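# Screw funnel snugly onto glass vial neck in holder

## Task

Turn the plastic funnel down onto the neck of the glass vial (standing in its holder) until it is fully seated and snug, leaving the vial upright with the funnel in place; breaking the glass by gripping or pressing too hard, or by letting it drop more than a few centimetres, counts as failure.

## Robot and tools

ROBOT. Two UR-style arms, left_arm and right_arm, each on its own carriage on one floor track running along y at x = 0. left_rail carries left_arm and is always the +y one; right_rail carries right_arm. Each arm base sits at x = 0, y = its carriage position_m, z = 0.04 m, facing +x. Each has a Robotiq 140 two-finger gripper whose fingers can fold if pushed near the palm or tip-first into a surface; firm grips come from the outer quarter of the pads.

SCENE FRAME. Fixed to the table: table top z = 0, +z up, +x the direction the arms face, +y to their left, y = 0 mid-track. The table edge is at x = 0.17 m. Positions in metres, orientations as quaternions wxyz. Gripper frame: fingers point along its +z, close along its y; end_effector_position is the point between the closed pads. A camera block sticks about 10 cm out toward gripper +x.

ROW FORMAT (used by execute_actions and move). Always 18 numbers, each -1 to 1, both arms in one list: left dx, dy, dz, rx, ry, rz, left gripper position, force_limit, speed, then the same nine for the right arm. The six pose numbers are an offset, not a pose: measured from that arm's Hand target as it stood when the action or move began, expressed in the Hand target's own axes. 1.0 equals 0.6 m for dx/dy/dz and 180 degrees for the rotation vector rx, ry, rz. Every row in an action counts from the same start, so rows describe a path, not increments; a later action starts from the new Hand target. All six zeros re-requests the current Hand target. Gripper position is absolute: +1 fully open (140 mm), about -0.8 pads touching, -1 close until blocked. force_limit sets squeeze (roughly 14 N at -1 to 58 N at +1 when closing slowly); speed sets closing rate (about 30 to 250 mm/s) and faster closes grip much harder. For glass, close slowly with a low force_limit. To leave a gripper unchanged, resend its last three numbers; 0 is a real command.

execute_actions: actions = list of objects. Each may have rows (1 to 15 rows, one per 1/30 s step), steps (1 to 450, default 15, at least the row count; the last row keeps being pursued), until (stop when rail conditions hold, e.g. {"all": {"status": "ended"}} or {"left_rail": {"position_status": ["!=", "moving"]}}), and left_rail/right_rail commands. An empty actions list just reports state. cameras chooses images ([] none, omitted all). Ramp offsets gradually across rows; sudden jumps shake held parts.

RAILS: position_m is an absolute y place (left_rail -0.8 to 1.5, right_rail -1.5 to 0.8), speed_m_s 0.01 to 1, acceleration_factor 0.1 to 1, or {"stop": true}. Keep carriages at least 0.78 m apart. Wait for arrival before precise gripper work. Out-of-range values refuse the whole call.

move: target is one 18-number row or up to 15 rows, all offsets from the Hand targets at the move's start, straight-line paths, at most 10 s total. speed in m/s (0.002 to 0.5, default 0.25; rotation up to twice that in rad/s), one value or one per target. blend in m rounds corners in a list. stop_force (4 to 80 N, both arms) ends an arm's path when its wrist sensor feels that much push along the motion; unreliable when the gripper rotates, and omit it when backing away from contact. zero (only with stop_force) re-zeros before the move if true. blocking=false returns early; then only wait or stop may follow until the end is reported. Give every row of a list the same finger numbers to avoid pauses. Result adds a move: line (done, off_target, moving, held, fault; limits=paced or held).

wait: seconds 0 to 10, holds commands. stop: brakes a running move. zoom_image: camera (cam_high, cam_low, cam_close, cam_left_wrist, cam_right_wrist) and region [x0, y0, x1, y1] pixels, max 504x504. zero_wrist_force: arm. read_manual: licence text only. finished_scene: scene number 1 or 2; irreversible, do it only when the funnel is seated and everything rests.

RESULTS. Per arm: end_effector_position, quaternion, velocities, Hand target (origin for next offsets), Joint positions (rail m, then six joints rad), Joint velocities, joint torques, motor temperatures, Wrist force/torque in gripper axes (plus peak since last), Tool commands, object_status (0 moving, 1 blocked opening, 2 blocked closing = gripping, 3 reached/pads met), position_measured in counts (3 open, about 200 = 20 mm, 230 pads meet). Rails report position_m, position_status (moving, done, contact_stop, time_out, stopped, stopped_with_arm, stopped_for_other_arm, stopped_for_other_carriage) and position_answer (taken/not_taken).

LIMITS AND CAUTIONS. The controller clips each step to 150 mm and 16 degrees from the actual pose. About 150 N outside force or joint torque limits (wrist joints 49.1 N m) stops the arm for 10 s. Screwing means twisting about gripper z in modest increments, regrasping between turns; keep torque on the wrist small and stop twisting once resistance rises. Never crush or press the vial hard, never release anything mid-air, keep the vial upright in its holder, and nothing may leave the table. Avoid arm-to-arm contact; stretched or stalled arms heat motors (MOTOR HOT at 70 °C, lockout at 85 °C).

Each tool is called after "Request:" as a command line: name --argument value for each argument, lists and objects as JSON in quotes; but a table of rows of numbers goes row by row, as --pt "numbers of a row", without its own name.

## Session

Request:
execute_actions --actions '[]'

Request:
zoom_image --camera "cam_right_wrist" --region '[310, 220, 510, 380]'

Request:
zoom_image --camera "cam_high" --region '[110, 180, 330, 340]'

Scene clock: 0.00 s.
left_arm: end_effector_position=(+0.3563, +0.4786, +0.5790) position_measured=3 object_status=3 end_effector_quat_wxyz=(+0.000, +0.000, +1.000, +0.000) | right_arm: end_effector_position=(+0.3563, -0.3214, +0.5790) position_measured=3 object_status=3 end_effector_quat_wxyz=(+0.000, +0.000, +1.000, +0.000)
Joint positions: left_arm=[0.4 -0.28 -2.157 1.821 -1.235 -1.571 -0.281] | right_arm=[-0.4 -0.28 -2.157 1.821 -1.235 -1.571 -0.281]
Joint velocities: within noise
Joint torques (N m): no reading
Motor temperatures (°C): left_arm=[32 34 36 36 38 37] | right_arm=[33 30 34 39 35 38]
Wrist force (N): no reading
Wrist torque (N m): no reading
Wrist force, peak (N): no reading
Hand target: left_arm +0.3563, +0.4786, +0.5790; +0.000, +0.000, +1.000, +0.000 | right_arm +0.3563, -0.3214, +0.5790; +0.000, +0.000, +1.000, +0.000
Tool commands: left_gripper/position=+1.0 left_gripper/force_limit=+1.0 left_gripper/speed=+1.0 right_gripper/position=+1.0 right_gripper/force_limit=+1.0 right_gripper/speed=+1.0
left_rail: position_m=0.400 position_status=done
right_rail: position_m=-0.400 position_status=done

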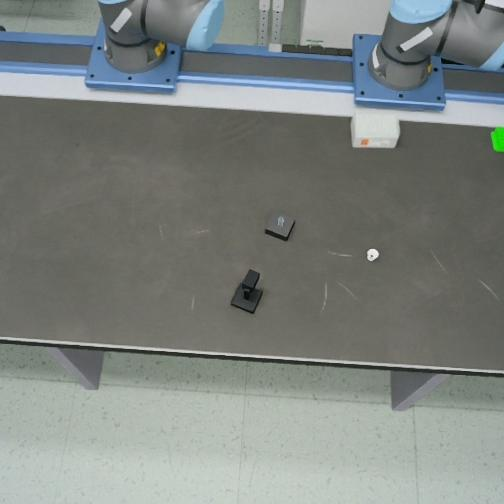

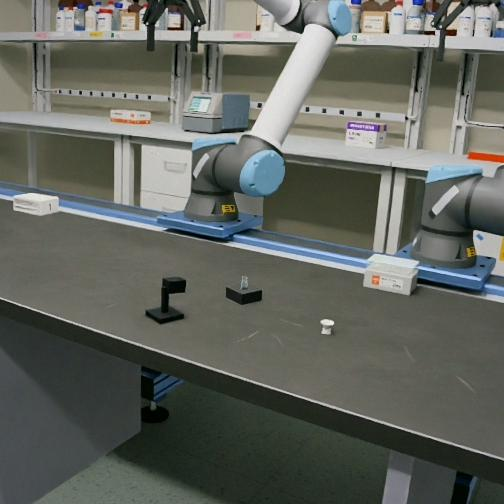

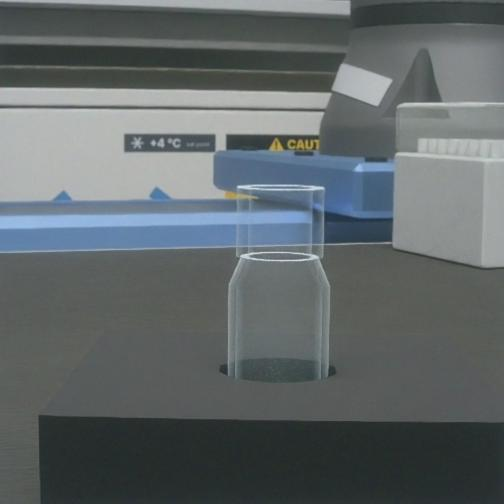

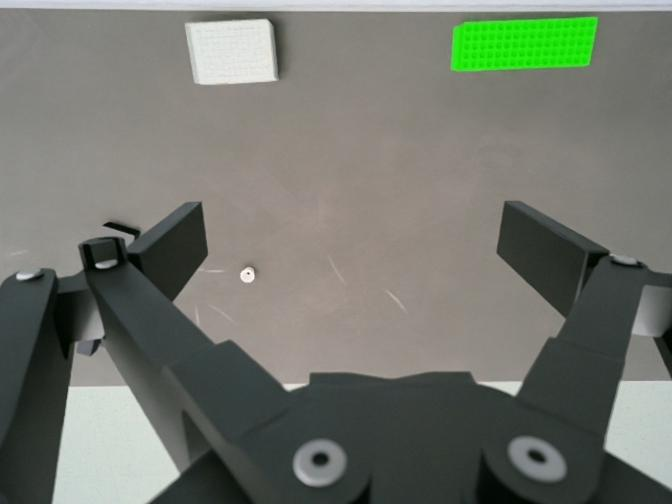

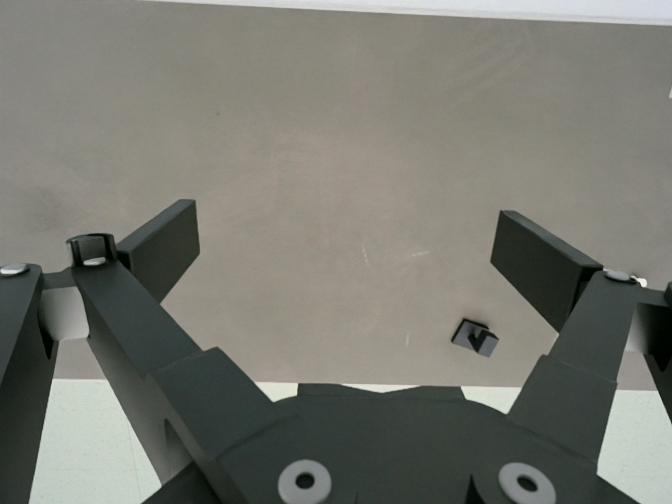

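Scaled by 2.520 from the camera's 672x504 image, which has a finer 960x720 frame.

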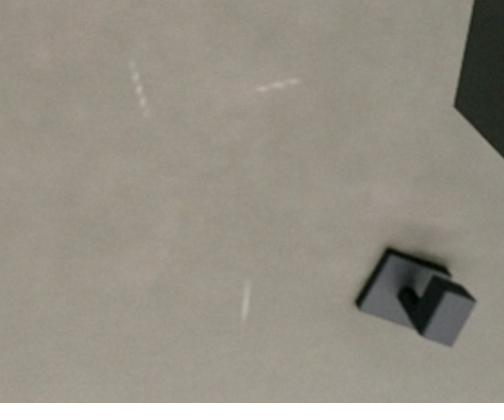

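Scaled by 2.291 from the camera's 504x504 image, which has a finer 720x720 frame.

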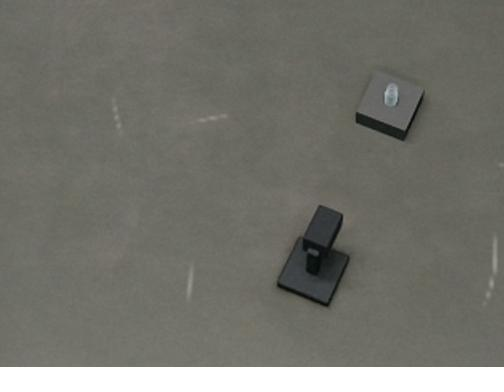

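Request:
move --target '[-0.515,-0.353,0.715,0,0,0,0.0,-1,-0.5,0,0,0,0,0,0,1,1,1]' --speed 0.4 --cameras '["cam_high","cam_left_wrist"]'

Request:
zoom_image --camera "cam_left_wrist" --region '[250, 70, 450, 270]'

Scene clock: 5.70 s.
left_arm: end_effector_position=(+0.6653, +0.2668, +0.1501) position_measured=129 object_status=3 end_effector_quat_wxyz=(+0.000, +0.000, +1.000, +0.000) | right_arm: end_effector_position=(+0.3563, -0.3214, +0.5790) position_measured=3 object_status=3 end_effector_quat_wxyz=(+0.000, +0.000, +1.000, +0.000)
Joint positions: left_arm=[0.4 -0.457 -1.448 2.081 -2.204 -1.571 -0.457] | right_arm=[-0.4 -0.28 -2.157 1.821 -1.235 -1.571 -0.281]
Joint velocities: within noise
Joint torques (N m): left_arm=[9.4 -36.13 -49.49 -7.16 -3.78 1.4] | right_arm=[-3.04 3.29 -42.15 -4.12 0.41 -0.01]
Motor temperatures (°C): left_arm=[32 34 36 36 38 37] | right_arm=[33 30 34 39 35 38]
Wrist force (N): left_arm=[-0.1 0.9 0.2] | right_arm=[0.8 -0.2 -0.1]
Wrist torque (N m): left_arm=[0.26 0.02 0.05] | right_arm=[-0.05 -0.19 0.00]
Wrist force, peak (N): left_arm=[1.9 1.8 -3.0] | right_arm=[-0.3 0.0 -0.9]
Hand target: left_arm +0.6654, +0.2668, +0.1500; +0.000, +0.000, +1.000, +0.000 | right_arm +0.3563, -0.3214, +0.5790; +0.000, +0.000, +1.000, +0.000
Off the commanded pose: left_arm 0.000 m, 0 deg | right_arm 0.000 m, 0 deg.
left_rail: position_m=0.400 position_status=done
right_rail: position_m=-0.400 position_status=done
move: done
Images, in order (width x height): cam_high 504x504, cam_left_wrist 672x504.

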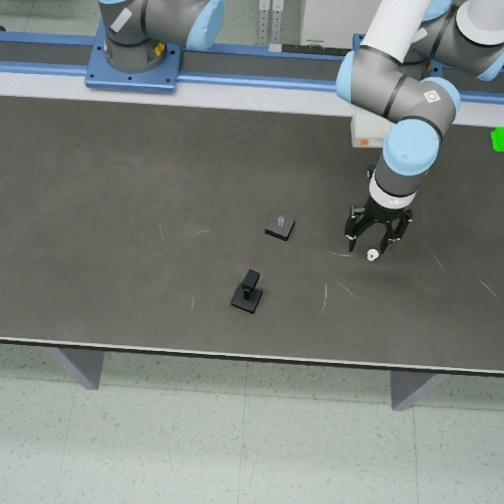

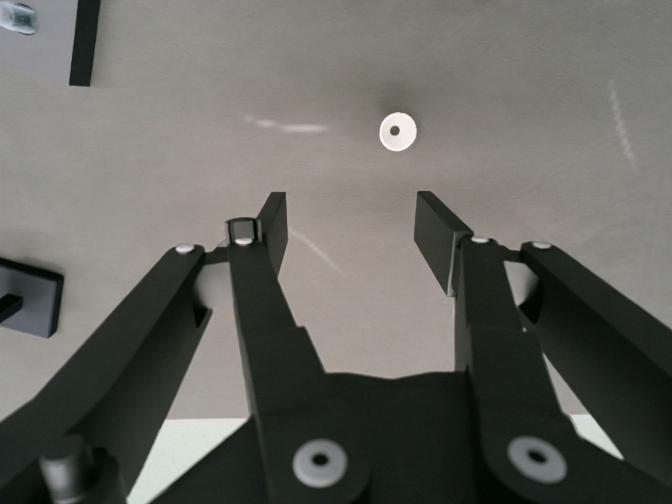

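Scaled by 2.520 from the camera's 672x504 image, which has a finer 960x720 frame.

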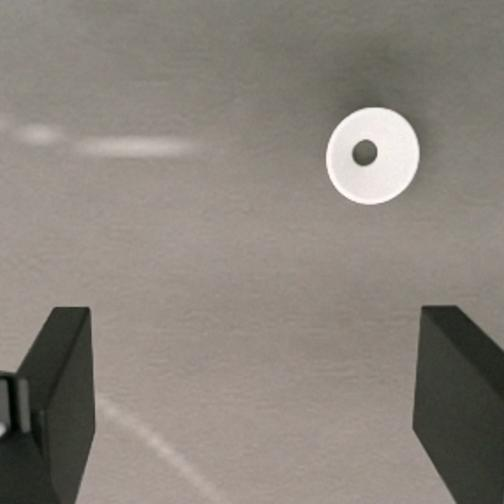

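Request:
move --target '[0.0555,0.0617,0.1083,0,0,0,0.0,-1,-0.5,0,0,0,0,0,0,1,1,1]' --cameras '["cam_left_wrist"]'

Request:
zoom_image --camera "cam_left_wrist" --region '[250, 100, 450, 300]'

Scene clock: 7.60 s.
left_arm: end_effector_position=(+0.6321, +0.3038, +0.0851) position_measured=129 object_status=3 end_effector_quat_wxyz=(+0.000, +0.000, +1.000, +0.000) | right_arm: end_effector_position=(+0.3563, -0.3214, +0.5790) position_measured=3 object_status=3 end_effector_quat_wxyz=(+0.000, +0.000, +1.000, +0.000)
Joint positions: left_arm=[0.4 -0.427 -1.426 2.204 -2.349 -1.571 -0.427] | right_arm=[-0.4 -0.28 -2.157 1.821 -1.235 -1.571 -0.281]
Joint velocities: within noise
Joint torques (N m): left_arm=[9.98 -32.08 -23.24 -7.51 -0.25 1.43] | right_arm=[-2.96 4.51 -41.13 -3.8 0.45 0.05]
Motor temperatures (°C): left_arm=[32 34 36 36 38 37] | right_arm=[33 30 34 39 35 38]
Wrist force (N): left_arm=[0.0 0.8 -0.3] | right_arm=[-0.1 -0.1 -0.5]
Wrist torque (N m): left_arm=[0.21 -0.03 0.03] | right_arm=[-0.02 0.02 0.00]
Wrist force, peak (N): left_arm=[1.0 1.7 1.5] | right_arm=[0.6 0.4 -0.9]
Hand target: left_arm +0.6321, +0.3038, +0.0851; +0.000, +0.000, +1.000, +0.000 | right_arm +0.3563, -0.3214, +0.5790; +0.000, +0.000, +1.000, +0.000
Off the commanded pose: left_arm 0.000 m, 0 deg | right_arm 0.000 m, 0 deg.
left_rail: position_m=0.400 position_status=done
right_rail: position_m=-0.400 position_status=done
move: done
Images, in order (width x height): cam_left_wrist 672x504.

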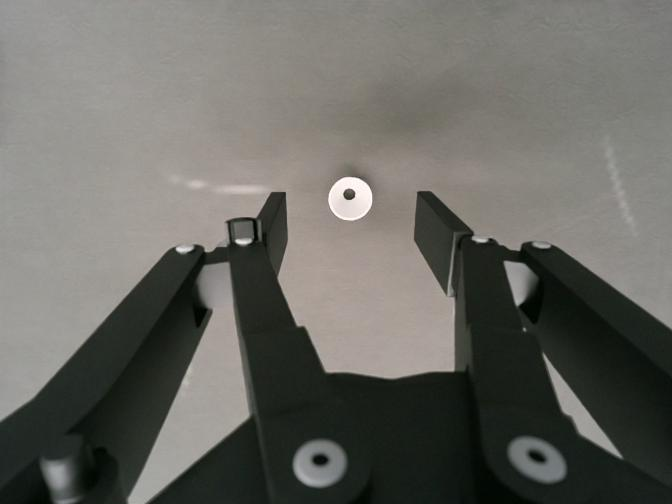

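Scaled by 2.520 from the camera's 672x504 image, which has a finer 960x720 frame.

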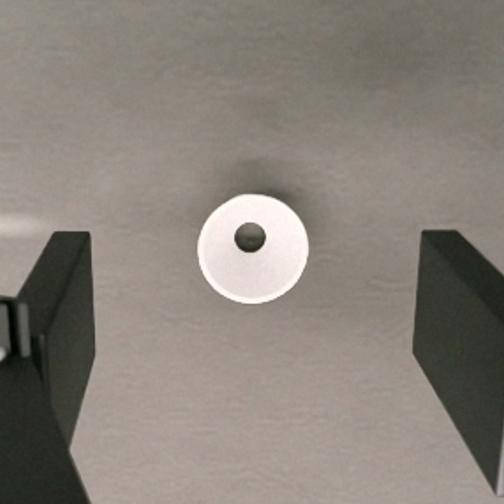

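Request:
move --pt "0 -0.001 0.0657 0 0 0 0.0 -1 -0.5 0 0 0 0 0 0 1 1 1" --pt "0 -0.001 0.0657 0 0 0 -1 -0.5 -1 0 0 0 0 0 0 1 1 1" --speed 0.15 --cameras '["cam_left_wrist"]'

Request:
zoom_image --camera "cam_left_wrist" --region '[250, 130, 450, 330]'

Scene clock: 11.00 s.
left_arm: end_effector_position=(+0.6321, +0.3032, +0.0456) position_measured=194 object_status=2 end_effector_quat_wxyz=(+0.000, +0.000, +1.000, +0.000) | right_arm: end_effector_position=(+0.3563, -0.3214, +0.5790) position_measured=3 object_status=3 end_effector_quat_wxyz=(+0.000, +0.000, +1.000, +0.000)
Joint positions: left_arm=[0.4 -0.428 -1.367 2.231 -2.435 -1.571 -0.428] | right_arm=[-0.4 -0.28 -2.157 1.821 -1.235 -1.571 -0.281]
Joint velocities: within noise
Joint torques (N m): left_arm=[-7.75 -32.92 -25.65 -6.65 -1.32 -2.2] | right_arm=[-3.06 5.27 -39.47 -3.12 0.54 -0.16]
Motor temperatures (°C): left_arm=[32 34 36 36 38 37] | right_arm=[33 30 34 39 35 38]
Wrist force (N): left_arm=[0.1 0.7 -5.1] | right_arm=[0.2 0.2 -0.1]
Wrist torque (N m): left_arm=[0.19 0.06 0.01] | right_arm=[0.05 -0.05 0.00]
Wrist force, peak (N): left_arm=[0.2 0.9 -5.4] | right_arm=[0.0 -0.3 -0.9]
Hand target: left_arm +0.6321, +0.3032, +0.0456; +0.000, +0.000, +1.000, +0.000 | right_arm +0.3563, -0.3214, +0.5790; +0.000, +0.000, +1.000, +0.000
Off the commanded pose: left_arm 0.000 m, 0 deg | right_arm 0.000 m, 0 deg.
left_rail: position_m=0.400 position_status=done
right_rail: position_m=-0.400 position_status=done
move: done
Images, in order (width x height): cam_left_wrist 672x504.

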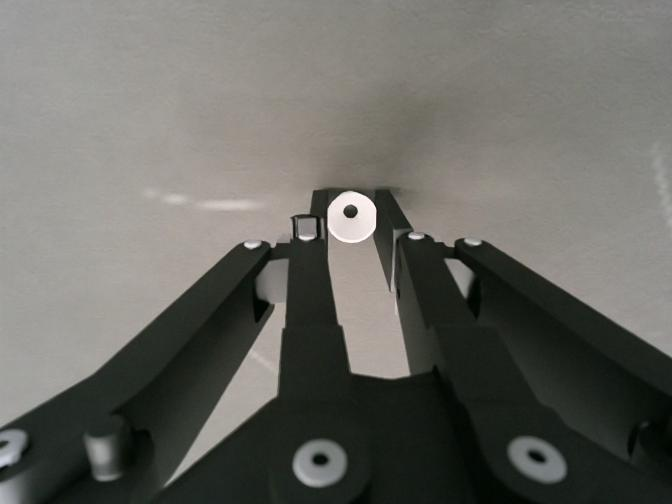

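Scaled by 2.520 from the camera's 672x504 image, which has a finer 960x720 frame.

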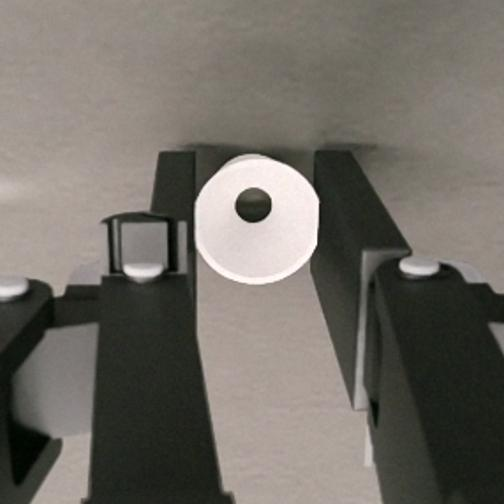

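Request:
move --pt "0 0 -0.1 0 0 0 -1 -0.5 -1 0 0 0 0 0 0 1 1 1" --pt "0.112 -0.379 -0.257 0 0 0 -1 -0.5 -1 0 0 0 0 0 0 1 1 1" --blend 0.03 --speed 0.35 --cameras '["cam_left_wrist"]'

Request:
zoom_image --camera "cam_left_wrist" --region '[250, 100, 450, 300]'

Scene clock: 15.23 s.
left_arm: end_effector_position=(+0.5649, +0.0759, +0.1999) position_measured=194 object_status=2 end_effector_quat_wxyz=(+0.000, +0.000, +1.000, +0.000) | right_arm: end_effector_position=(+0.3563, -0.3214, +0.5790) position_measured=3 object_status=3 end_effector_quat_wxyz=(+0.000, +0.000, +1.000, +0.000)
Joint positions: left_arm=[0.4 -0.792 -1.543 2.081 -2.109 -1.571 -0.792] | right_arm=[-0.4 -0.28 -2.157 1.821 -1.235 -1.571 -0.28]
Joint velocities: within noise
Joint torques (N m): left_arm=[-9.63 -26.41 -52.55 -2.63 2.72 -2.87] | right_arm=[-4.24 7.2 -39.64 -2.48 0.4 -0.06]
Motor temperatures (°C): left_arm=[32 34 36 36 38 37] | right_arm=[33 30 34 39 35 38]
Wrist force (N): left_arm=[0.3 0.8 -0.1] | right_arm=[0.3 0.2 -0.3]
Wrist torque (N m): left_arm=[0.21 -0.08 0.03] | right_arm=[0.05 -0.06 0.00]
Wrist force, peak (N): left_arm=[0.3 1.2 -5.1] | right_arm=[0.5 0.3 -1.0]
Hand target: left_arm +0.5649, +0.0758, +0.1998; +0.000, +0.000, +1.000, +0.000 | right_arm +0.3563, -0.3214, +0.5790; +0.000, +0.000, +1.000, +0.000
Off the commanded pose: left_arm 0.000 m, 0 deg | right_arm 0.000 m, 0 deg.
left_rail: position_m=0.400 position_status=done
right_rail: position_m=-0.400 position_status=done
move: done
Images, in order (width x height): cam_left_wrist 672x504.

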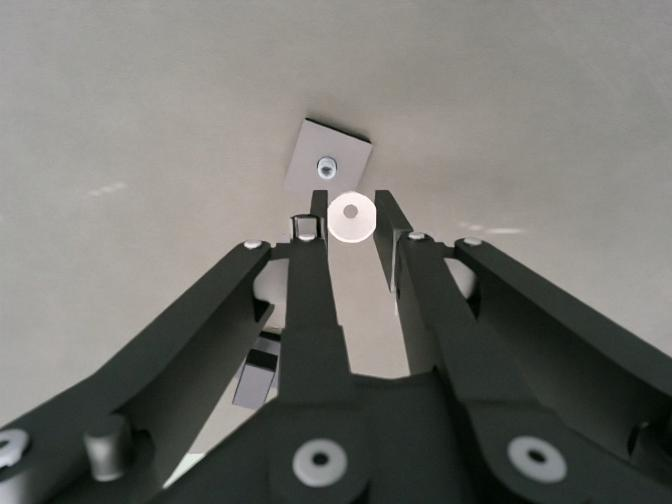

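Scaled by 2.520 from the camera's 672x504 image, which has a finer 960x720 frame.

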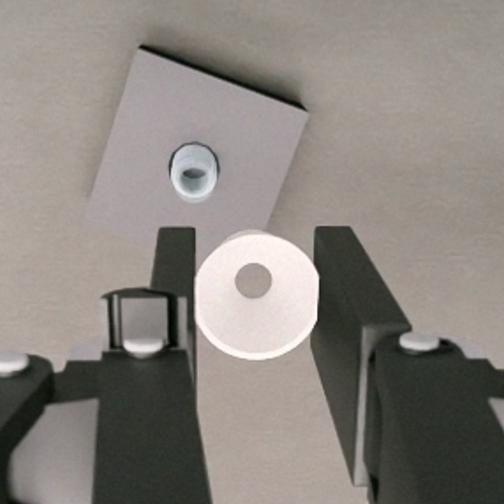

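Request:
move --pt "0.0033 -0.0268 0.1 0 0 -0.8056 -1 -0.5 -1 0 0 0 0 0 0 1 1 1" --pt "0.0033 -0.0268 0.158 0 0 0.389 -1 -0.5 -1 0 0 0 0 0 0 1 1 1" --blend 0.02 --speed 0.5 --cameras '["cam_close"]'

Request:
zoom_image --camera "cam_close" --region '[180, 50, 380, 250]'

Scene clock: 23.03 s.
left_arm: end_effector_position=(+0.5629, +0.0597, +0.1050) position_measured=194 object_status=2 end_effector_quat_wxyz=(+0.000, +0.574, +0.819, +0.000) | right_arm: end_effector_position=(+0.3563, -0.3214, +0.5790) position_measured=3 object_status=3 end_effector_quat_wxyz=(+0.000, +0.000, +1.000, +0.000)
Joint positions: left_arm=[0.4 -0.812 -1.425 2.156 -2.301 -1.571 -5.873] | right_arm=[-0.4 -0.28 -2.157 1.821 -1.235 -1.571 -0.28]
Joint velocities: within noise
Joint torques (N m): left_arm=[-7.92 -41.75 -25.82 -7.59 2.62 -3.1] | right_arm=[-3.3 6.57 -40.36 -2.03 0.26 -0.24]
Motor temperatures (°C): left_arm=[32 34 36 36 38 37] | right_arm=[33 30 34 39 35 38]
Wrist force (N): left_arm=[0.0 0.7 0.2] | right_arm=[-0.2 -0.2 0.0]
Wrist torque (N m): left_arm=[0.17 -0.01 0.02] | right_arm=[-0.03 0.03 0.00]
Wrist force, peak (N): left_arm=[0.1 1.4 -0.5] | right_arm=[0.7 0.2 -0.9]
Hand target: left_arm +0.5629, +0.0597, +0.1050; +0.000, +0.574, +0.819, +0.000 | right_arm +0.3563, -0.3214, +0.5790; +0.000, +0.000, +1.000, +0.000
Off the commanded pose: left_arm 0.000 m, 0 deg | right_arm 0.000 m, 0 deg.
left_rail: position_m=0.400 position_status=done
right_rail: position_m=-0.400 position_status=done
move: done
Images, in order (width x height): cam_close 504x504.

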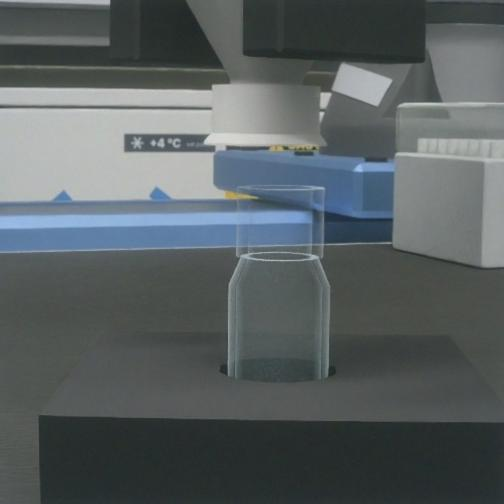

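Scaled by 2.520 from the camera's 504x504 image, which has a finer 720x720 frame.

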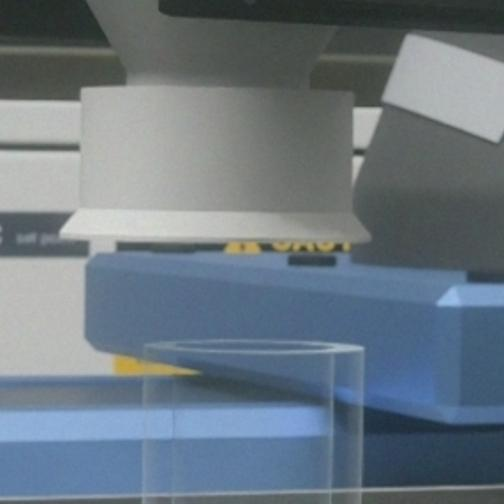

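Request:
move --pt "0.0038 0.0014 0 0 0 0 -1 -0.5 -1 0 0 0 0 0 0 1 1 1" --pt "0.0038 0.0014 0.0155 0 0 0 -1 -0.5 -1 0 0 0 0 0 0 1 1 1" --stop_force 5 --speed 0.012 --cameras '["cam_close"]'

Request:
zoom_image --camera "cam_close" --region '[180, 70, 380, 270]'

Scene clock: 26.17 s.
left_arm: end_effector_position=(+0.5629, +0.0621, +0.0957) position_measured=194 object_status=2 end_effector_quat_wxyz=(+0.000, +0.574, +0.819, +0.000) | right_arm: end_effector_position=(+0.3563, -0.3214, +0.5790) position_measured=3 object_status=3 end_effector_quat_wxyz=(+0.000, +0.000, +1.000, +0.000)
Joint positions: left_arm=[0.4 -0.809 -1.415 2.165 -2.321 -1.571 -5.87] | right_arm=[-0.4 -0.28 -2.157 1.821 -1.235 -1.571 -0.281]
Joint velocities: within noise
Joint torques (N m): left_arm=[12.34 -35.51 -26.08 -7.16 2.92 1.68] | right_arm=[-4.01 7.47 -40.52 -2.07 0.38 -0.11]
Motor temperatures (°C): left_arm=[32 34 36 36 38 37] | right_arm=[33 30 34 39 35 38]
Wrist force (N): left_arm=[-0.2 1.1 -0.5] | right_arm=[-0.1 -0.1 -0.3]
Wrist torque (N m): left_arm=[0.25 0.03 0.03] | right_arm=[-0.01 0.03 0.00]
Wrist force, peak (N): left_arm=[0.5 1.5 -0.2] | right_arm=[0.6 -0.7 -0.6]
Hand target: left_arm +0.5629, +0.0621, +0.0957; +0.000, +0.574, +0.819, +0.000 | right_arm +0.3563, -0.3214, +0.5790; +0.000, +0.000, +1.000, +0.000
Off the commanded pose: left_arm 0.000 m, 0 deg | right_arm 0.000 m, 0 deg.
left_rail: position_m=0.400 position_status=done
right_rail: position_m=-0.400 position_status=done
move: done
Images, in order (width x height): cam_close 504x504.

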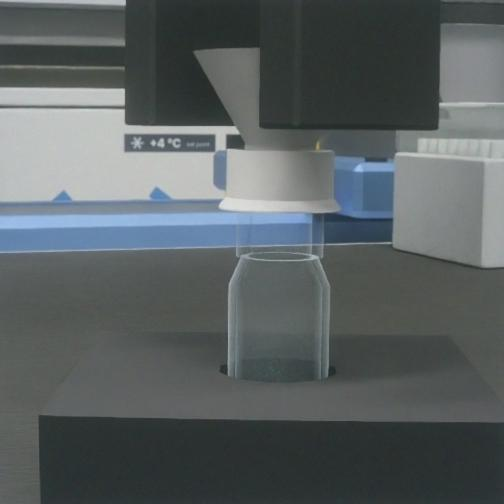

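Scaled by 2.520 from the camera's 504x504 image, which has a finer 720x720 frame.

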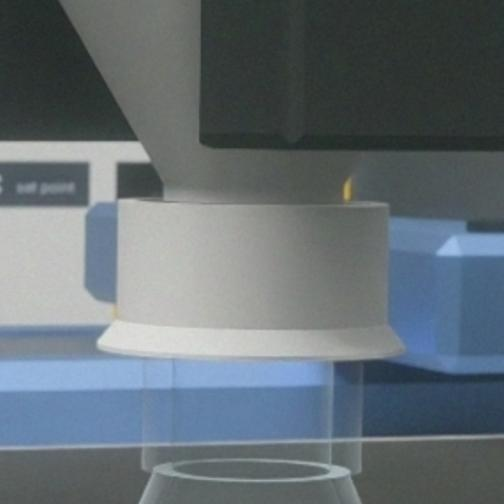

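Request:
move --target '[0,0,0.004,0,0,0,-1,-0.5,-1,0,0,0,0,0,0,1,1,1]' --stop_force 4 --speed 0.008 --cameras '[]'

Request:
move --pt "0.0044 -0.0008 0.0018 0 0 0.889 -1 -0.5 -1 0 0 0 0 0 0 1 1 1" --pt "0.0005 0.0014 0.0033 0 0 -0.222 -1 -0.5 -1 0 0 0 0 0 0 1 1 1" --speed 0.5 --cameras '["cam_close"]'

Request:
zoom_image --camera "cam_close" --region '[180, 70, 380, 270]'

Scene clock: 29.70 s.
left_arm: end_effector_position=(+0.5629, +0.0621, +0.0937) position_measured=194 object_status=2 end_effector_quat_wxyz=(+0.000, +0.574, +0.819, +0.000) | right_arm: end_effector_position=(+0.3563, -0.3214, +0.5790) position_measured=3 object_status=3 end_effector_quat_wxyz=(+0.000, +0.000, +1.000, +0.000)
Joint positions: left_arm=[0.4 -0.809 -1.412 2.167 -2.325 -1.571 -5.87] | right_arm=[-0.4 -0.28 -2.157 1.821 -1.235 -1.571 -0.281]
Joint velocities: within noise
Joint torques (N m): left_arm=[8.71 -73.25 -42.34 -2.71 2.41 1.83] | right_arm=[-4.35 5.61 -41.38 -2.06 0.37 0.14]
Motor temperatures (°C): left_arm=[32 34 36 36 38 37] | right_arm=[33 29 34 39 35 38]
Wrist force (N): left_arm=[-0.2 0.4 -5.4] | right_arm=[0.1 -0.3 0.0]
Wrist torque (N m): left_arm=[0.20 0.00 0.03] | right_arm=[-0.05 -0.03 0.00]
Wrist force, peak (N): left_arm=[-0.4 0.7 -6.4] | right_arm=[0.7 0.4 -0.7]
Hand target: left_arm +0.5629, +0.0621, +0.0937; +0.000, +0.574, +0.819, +0.000 | right_arm +0.3563, -0.3214, +0.5790; +0.000, +0.000, +1.000, +0.000
Off the commanded pose: left_arm 0.000 m, 0 deg | right_arm 0.000 m, 0 deg.
left_rail: position_m=0.400 position_status=done
right_rail: position_m=-0.400 position_status=done
move: contact (left_arm)
No camera images: "cameras" was empty.

Scene clock: 36.70 s.
left_arm: end_effector_position=(+0.5636, +0.0627, +0.0918) position_measured=194 object_status=2 end_effector_quat_wxyz=(+0.000, +0.259, +0.966, +0.000) | right_arm: end_effector_position=(+0.3563, -0.3214, +0.5790) position_measured=3 object_status=3 end_effector_quat_wxyz=(+0.000, +0.000, +1.000, +0.000)
Joint positions: left_arm=[0.4 -0.808 -1.409 2.168 -2.329 -1.571 -0.283] | right_arm=[-0.4 -0.28 -2.157 1.821 -1.235 -1.571 -0.28]
Joint velocities: within noise
Joint torques (N m): left_arm=[11.02 -28.46 -43.38 -2.68 -3.37 1.38] | right_arm=[-4.64 6.42 -41.76 -2.2 0.51 -0.18]
Motor temperatures (°C): left_arm=[32 34 35 36 38 37] | right_arm=[33 29 34 39 35 38]
Wrist force (N): left_arm=[0.1 0.1 -5.4] | right_arm=[0.2 0.2 -0.4]
Wrist torque (N m): left_arm=[0.25 0.01 0.01] | right_arm=[0.05 -0.04 0.00]
Wrist force, peak (N): left_arm=[0.0 1.2 -8.7] | right_arm=[0.3 -0.2 -1.0]
Hand target: left_arm +0.5636, +0.0627, +0.0918; +0.000, +0.259, +0.966, +0.000 | right_arm +0.3563, -0.3214, +0.5790; +0.000, +0.000, +1.000, +0.000
Off the commanded pose: left_arm 0.000 m, 0 deg | right_arm 0.000 m, 0 deg.
left_rail: position_m=0.400 position_status=done
right_rail: position_m=-0.400 position_status=done
move: done
Images, in order (width x height): cam_close 504x504.

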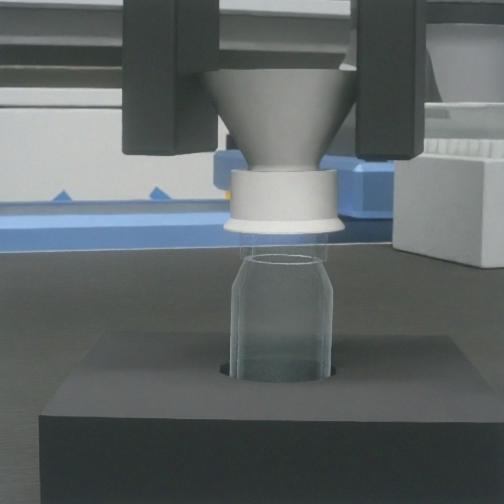

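Scaled by 2.520 from the camera's 504x504 image, which has a finer 720x720 frame.

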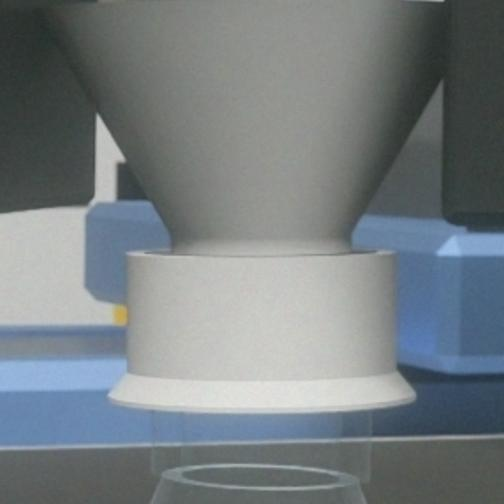

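Request:
move --pt "0.0044 -0.0008 0.0009 0 0 0.889 -1 -0.5 -1 0 0 0 0 0 0 1 1 1" --pt "0.0003 0.0010 0.0025 0 0 -0.122 -1 -0.5 -1 0 0 0 0 0 0 1 1 1" --speed 0.5 --cameras '["cam_close"]'

Request:
zoom_image --camera "cam_close" --region '[180, 70, 380, 270]'

Scene clock: 44.70 s.
left_arm: end_effector_position=(+0.5638, +0.0633, +0.0903) position_measured=194 object_status=2 end_effector_quat_wxyz=(+0.000, +0.071, +0.998, +0.000) | right_arm: end_effector_position=(+0.3563, -0.3214, +0.5790) position_measured=3 object_status=3 end_effector_quat_wxyz=(+0.000, +0.000, +1.000, +0.000)
Joint positions: left_arm=[0.4 -0.807 -1.407 2.169 -2.333 -1.571 5.618] | right_arm=[-0.4 -0.28 -2.157 1.821 -1.235 -1.571 -0.28]
Joint velocities: within noise
Joint torques (N m): left_arm=[11.7 -31.52 -43.28 -2.46 -3.07 2.03] | right_arm=[-3.62 7.73 -42.51 -2.07 0.26 -0.06]
Motor temperatures (°C): left_arm=[32 34 35 36 38 37] | right_arm=[33 29 34 39 35 38]
Wrist force (N): left_arm=[0.2 -0.1 -2.0] | right_arm=[0.3 0.1 -0.2]
Wrist torque (N m): left_arm=[0.33 -0.04 0.02] | right_arm=[0.03 -0.08 -0.01]
Wrist force, peak (N): left_arm=[-0.3 -0.3 -6.7] | right_arm=[0.1 0.0 -1.0]
Hand target: left_arm +0.5638, +0.0633, +0.0903; +0.000, +0.071, +0.998, +0.000 | right_arm +0.3563, -0.3214, +0.5790; +0.000, +0.000, +1.000, +0.000
Off the commanded pose: left_arm 0.000 m, 0 deg | right_arm 0.000 m, 0 deg.
left_rail: position_m=0.400 position_status=done
right_rail: position_m=-0.400 position_status=done
move: done
Images, in order (width x height): cam_close 504x504.

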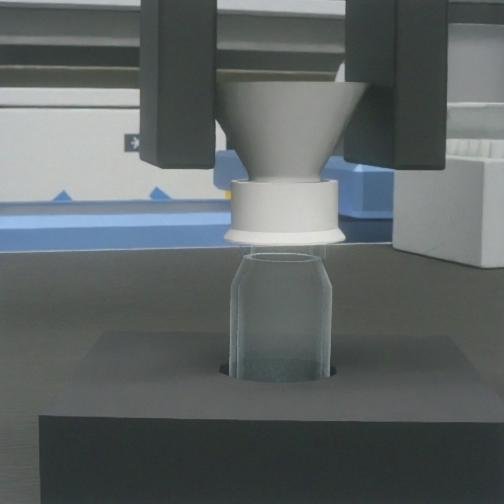

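Scaled by 2.520 from the camera's 504x504 image, which has a finer 720x720 frame.

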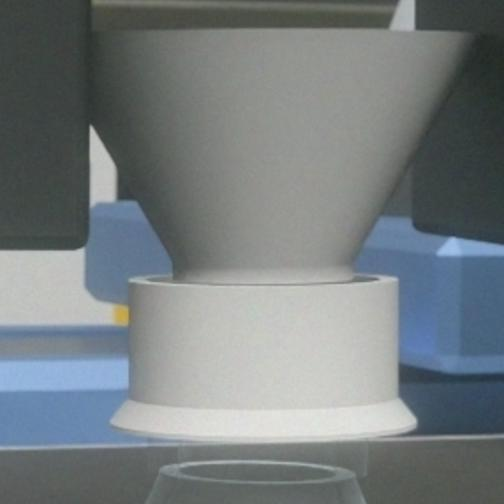

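Request:
move --pt "0 0 0 0 0 0 -0.2 -0.5 -0.5 0 0 0 0 0 0 1 1 1" --pt "0.0022 0 0 0 0 -0.889 -0.2 -0.5 -0.5 0 0 0 0 0 0 1 1 1" --pt "0.0022 0 0 0 0 0.222 -0.2 -0.5 -0.5 0 0 0 0 0 0 1 1 1" --pt "0.0022 0 0 0 0 0.222 -1 -0.1 -1 0 0 0 0 0 0 1 1 1" --speed 0.5 --cameras '[]'

Request:
move --pt "0 0 0.0015 0 0 0.889 -1 -0.1 -1 0 0 0 0 0 0 1 1 1" --pt "0 0 0.0024 0 0 -0.222 -1 -0.1 -1 0 0 0 0 0 0 1 1 1" --speed 0.5 --cameras '["cam_close"]'

Request:
zoom_image --camera "cam_close" --region '[180, 70, 380, 270]'

Scene clock: 54.03 s.
left_arm: end_effector_position=(+0.5625, +0.0635, +0.0903) position_measured=195 object_status=0 end_effector_quat_wxyz=(+0.000, +0.407, +0.913, +0.000) | right_arm: end_effector_position=(+0.3563, -0.3214, +0.5790) position_measured=3 object_status=3 end_effector_quat_wxyz=(+0.000, +0.000, +1.000, +0.000)
Joint positions: left_arm=[0.4 -0.808 -1.409 2.171 -2.333 -1.571 0.031] | right_arm=[-0.4 -0.28 -2.157 1.821 -1.235 -1.571 -0.28]
Joint velocities: within noise
Joint torques (N m): left_arm=[-9.14 -73.2 -27.31 -4.1 2.61 -2.66] | right_arm=[-5.79 7.47 -43.95 -2.26 0.55 -0.12]
Motor temperatures (°C): left_arm=[32 34 35 36 38 37] | right_arm=[33 29 34 39 35 38]
Wrist force (N): left_arm=[0.3 1.0 -1.1] | right_arm=[-0.1 0.3 0.0]
Wrist torque (N m): left_arm=[0.22 -0.09 0.02] | right_arm=[0.08 0.02 -0.01]
Wrist force, peak (N): left_arm=[-0.1 -0.2 -2.2] | right_arm=[0.8 0.8 -0.1]
Hand target: left_arm +0.5625, +0.0635, +0.0903; +0.000, +0.407, +0.913, +0.000 | right_arm +0.3563, -0.3214, +0.5790; +0.000, +0.000, +1.000, +0.000
Off the commanded pose: left_arm 0.000 m, 0 deg | right_arm 0.000 m, 0 deg.
left_rail: position_m=0.400 position_status=done
right_rail: position_m=-0.400 position_status=done
move: done
No camera images: "cameras" was empty.

Scene clock: 61.03 s.
left_arm: end_effector_position=(+0.5625, +0.0635, +0.0888) position_measured=195 object_status=2 end_effector_quat_wxyz=(+0.000, +0.071, +0.998, +0.000) | right_arm: end_effector_position=(+0.3563, -0.3214, +0.5790) position_measured=3 object_status=3 end_effector_quat_wxyz=(+0.000, +0.000, +1.000, +0.000)
Joint positions: left_arm=[0.4 -0.808 -1.407 2.172 -2.336 -1.571 5.616] | right_arm=[-0.4 -0.28 -2.157 1.821 -1.235 -1.571 -0.28]
Joint velocities: within noise
Joint torques (N m): left_arm=[8.48 -28.54 -42.09 -2.39 -3.27 1.7] | right_arm=[-4.95 7.02 -44.64 -2.12 0.43 -0.3]
Motor temperatures (°C): left_arm=[32 34 35 36 38 37] | right_arm=[33 29 34 39 35 38]
Wrist force (N): left_arm=[0.1 1.3 -6.1] | right_arm=[0.3 -0.2 -0.1]
Wrist torque (N m): left_arm=[0.24 -0.02 -0.02] | right_arm=[-0.04 -0.08 0.00]
Wrist force, peak (N): left_arm=[0.7 0.5 -7.6] | right_arm=[0.2 -0.2 -0.9]
Hand target: left_arm +0.5625, +0.0635, +0.0888; +0.000, +0.071, +0.998, +0.000 | right_arm +0.3563, -0.3214, +0.5790; +0.000, +0.000, +1.000, +0.000
Off the commanded pose: left_arm 0.000 m, 0 deg | right_arm 0.000 m, 0 deg.
left_rail: position_m=0.400 position_status=done
right_rail: position_m=-0.400 position_status=done
move: done
Images, in order (width x height): cam_close 504x504.

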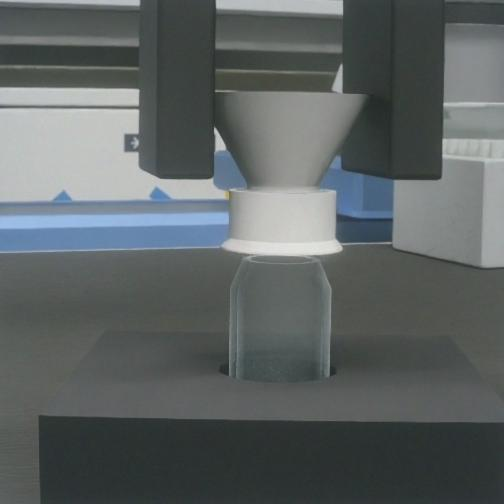

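Scaled by 2.520 from the camera's 504x504 image, which has a finer 720x720 frame.

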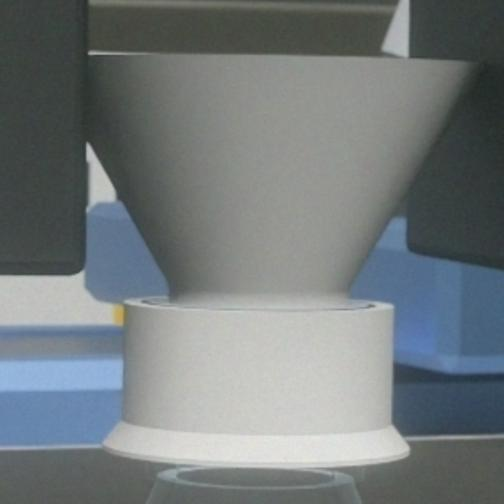

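Request:
move --pt "0 0 0.0016 0 0 0.17 -1 -0.1 -1 0 0 0 0 0 0 1 1 1" --pt "0 0 0.0002 0 0 0.17 -1 -0.1 -1 0 0 0 0 0 0 1 1 1" --speed 0.3 --cameras '["cam_close"]'

Request:
zoom_image --camera "cam_close" --region '[180, 70, 380, 270]'

Scene clock: 63.80 s.
left_arm: end_effector_position=(+0.5624, +0.0635, +0.0886) position_measured=195 object_status=2 end_effector_quat_wxyz=(+0.000, +0.331, +0.944, +0.000) | right_arm: end_effector_position=(+0.3563, -0.3214, +0.5790) position_measured=3 object_status=3 end_effector_quat_wxyz=(+0.000, +0.000, +1.000, +0.000)
Joint positions: left_arm=[0.4 -0.808 -1.407 2.173 -2.336 -1.571 6.15] | right_arm=[-0.4 -0.28 -2.157 1.821 -1.235 -1.571 -0.281]
Joint velocities: within noise
Joint torques (N m): left_arm=[12.71 -74.25 -45.59 -2.48 -3.36 1.68] | right_arm=[-5.89 5.66 -45.13 -2.25 0.5 -0.21]
Motor temperatures (°C): left_arm=[32 34 35 36 38 37] | right_arm=[33 29 34 39 35 38]
Wrist force (N): left_arm=[-0.2 0.9 -2.4] | right_arm=[-0.1 0.2 -0.2]
Wrist torque (N m): left_arm=[0.20 0.04 -0.01] | right_arm=[0.04 0.02 0.01]
Wrist force, peak (N): left_arm=[0.1 1.1 -11.0] | right_arm=[0.8 -0.5 -0.4]
Hand target: left_arm +0.5625, +0.0635, +0.0887; +0.000, +0.331, +0.944, +0.000 | right_arm +0.3563, -0.3214, +0.5790; +0.000, +0.000, +1.000, +0.000
Off the commanded pose: left_arm 0.000 m, 0 deg | right_arm 0.000 m, 0 deg.
left_rail: position_m=0.400 position_status=done
right_rail: position_m=-0.400 position_status=done
move: done
Images, in order (width x height): cam_close 504x504.

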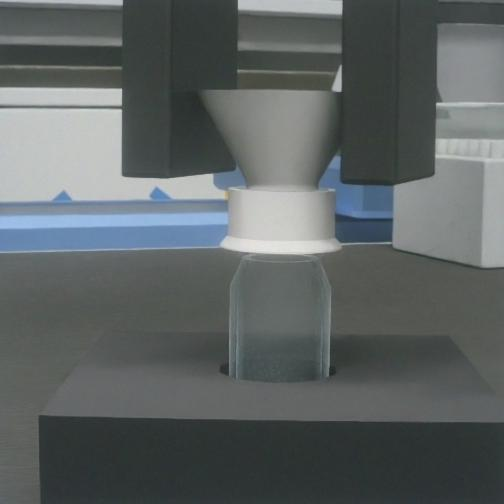

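Scaled by 2.520 from the camera's 504x504 image, which has a finer 720x720 frame.

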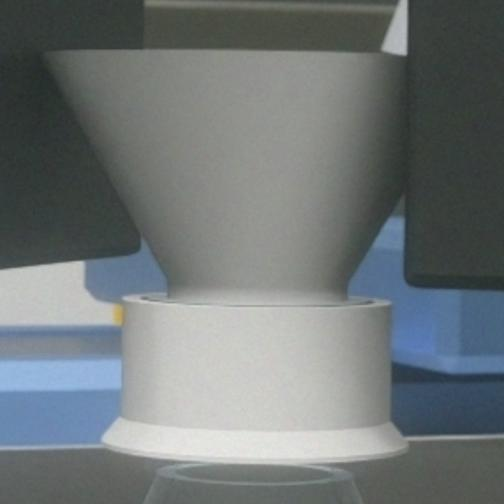

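Request:
move --pt "0 0 0 0 0 0 -0.3 0 -0.5 0 0 0 0 0 0 1 1 1" --pt "0 0 0.0002 0 0 -0.9 -0.3 0 -0.5 0 0 0 0 0 0 1 1 1" --pt "0 0 0.0002 0 0 -0.9 -1 0 -1 0 0 0 0 0 0 1 1 1" --pt "0 0 0.0018 0 0 0 -1 0 -1 0 0 0 0 0 0 1 1 1" --speed 0.5 --cameras '["cam_close"]'

Request:
move --pt "0 0 -0.001 0 0 0 0 0 -0.6 0 0 0 0 0 0 1 1 1" --pt "0 0 -0.16 0 0 0 0 0 -0.6 0 0 0 0 0 0 1 1 1" --cameras '["cam_close"]'

Request:
zoom_image --camera "cam_close" --region '[180, 70, 380, 270]'

Scene clock: 74.73 s.
left_arm: end_effector_position=(+0.5625, +0.0635, +0.0876) position_measured=197 object_status=2 end_effector_quat_wxyz=(+0.000, +0.331, +0.944, +0.000) | right_arm: end_effector_position=(+0.3563, -0.3214, +0.5790) position_measured=3 object_status=3 end_effector_quat_wxyz=(+0.000, +0.000, +1.000, +0.000)
Joint positions: left_arm=[0.4 -0.808 -1.406 2.173 -2.339 -1.571 6.15] | right_arm=[-0.4 -0.28 -2.157 1.821 -1.235 -1.571 -0.281]
Joint velocities: within noise
Joint torques (N m): left_arm=[9.76 -26.38 -40.13 -1.06 -3.23 1.77] | right_arm=[-5.05 6.29 -45.85 -2.28 0.51 -0.38]
Motor temperatures (°C): left_arm=[32 34 35 36 38 37] | right_arm=[33 29 34 39 35 38]
Wrist force (N): left_arm=[-0.1 0.5 -12.3] | right_arm=[-0.2 0.1 -0.2]
Wrist torque (N m): left_arm=[0.21 0.00 -0.07] | right_arm=[0.02 0.06 0.00]
Wrist force, peak (N): left_arm=[-0.2 0.3 -13.7] | right_arm=[0.3 0.8 -0.8]
Hand target: left_arm +0.5625, +0.0635, +0.0876; +0.000, +0.331, +0.944, +0.000 | right_arm +0.3563, -0.3214, +0.5790; +0.000, +0.000, +1.000, +0.000
Off the commanded pose: left_arm 0.000 m, 0 deg | right_arm 0.000 m, 0 deg.
left_rail: position_m=0.400 position_status=done
right_rail: position_m=-0.400 position_status=done
move: done
Images, in order (width x height): cam_close 504x504.

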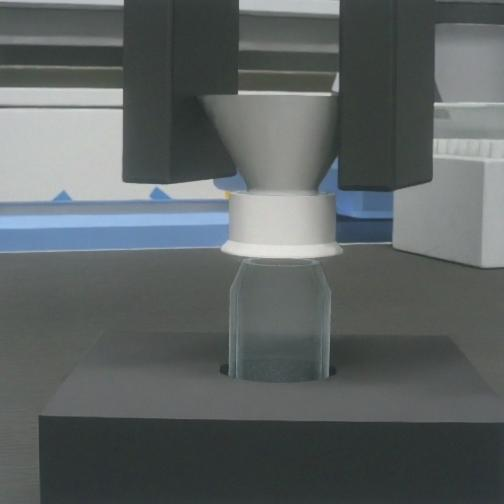

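Scene clock: 76.60 s.
left_arm: end_effector_position=(+0.5625, +0.0635, +0.1835) position_measured=129 object_status=3 end_effector_quat_wxyz=(+0.000, +0.331, +0.944, +0.000) | right_arm: end_effector_position=(+0.3563, -0.3214, +0.5790) position_measured=3 object_status=3 end_effector_quat_wxyz=(+0.000, +0.000, +1.000, +0.000)
Joint positions: left_arm=[0.4 -0.808 -1.52 2.091 -2.141 -1.571 6.15] | right_arm=[-0.4 -0.28 -2.157 1.821 -1.235 -1.571 -0.28]
Joint velocities: within noise
Joint torques (N m): left_arm=[-8.77 -69.06 -52.24 -2.84 -2.05 -2.72] | right_arm=[-5.11 5.84 -46.68 -2.37 0.61 0]
Motor temperatures (°C): left_arm=[32 34 35 36 38 37] | right_arm=[33 29 34 39 35 38]
Wrist force (N): left_arm=[0.2 1.1 0.3] | right_arm=[0.3 0.1 -0.6]
Wrist torque (N m): left_arm=[0.26 -0.05 0.03] | right_arm=[0.03 -0.06 0.00]
Wrist force, peak (N): left_arm=[-0.3 0.6 -12.0] | right_arm=[0.7 0.4 -0.2]
Hand target: left_arm +0.5624, +0.0635, +0.1836; +0.000, +0.331, +0.944, +0.000 | right_arm +0.3563, -0.3214, +0.5790; +0.000, +0.000, +1.000, +0.000
Off the commanded pose: left_arm 0.000 m, 0 deg | right_arm 0.000 m, 0 deg.
left_rail: position_m=0.400 position_status=done
right_rail: position_m=-0.400 position_status=done
move: done
Images, in order (width x height): cam_close 504x504.

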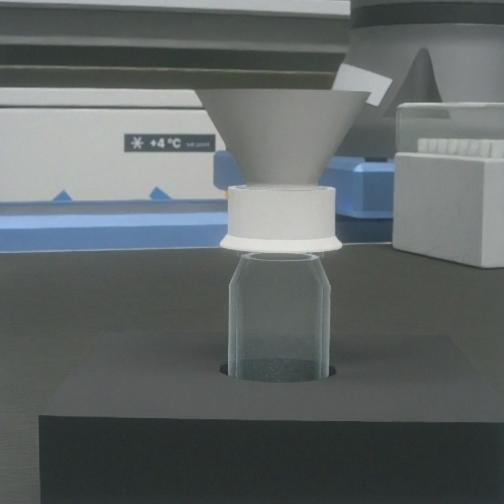

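Scaled by 2.520 from the camera's 504x504 image, which has a finer 720x720 frame.

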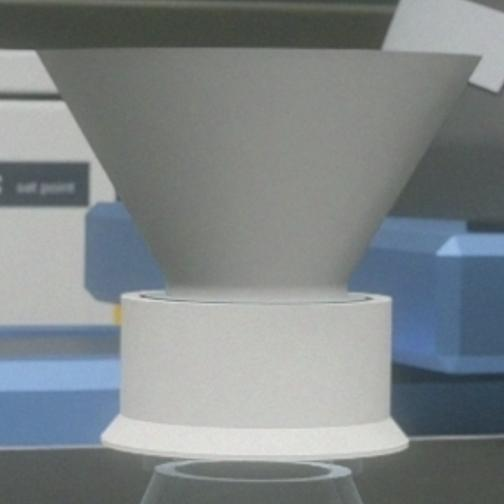

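Request:
finished_scene --scene 2

The scene is finished: the task was done.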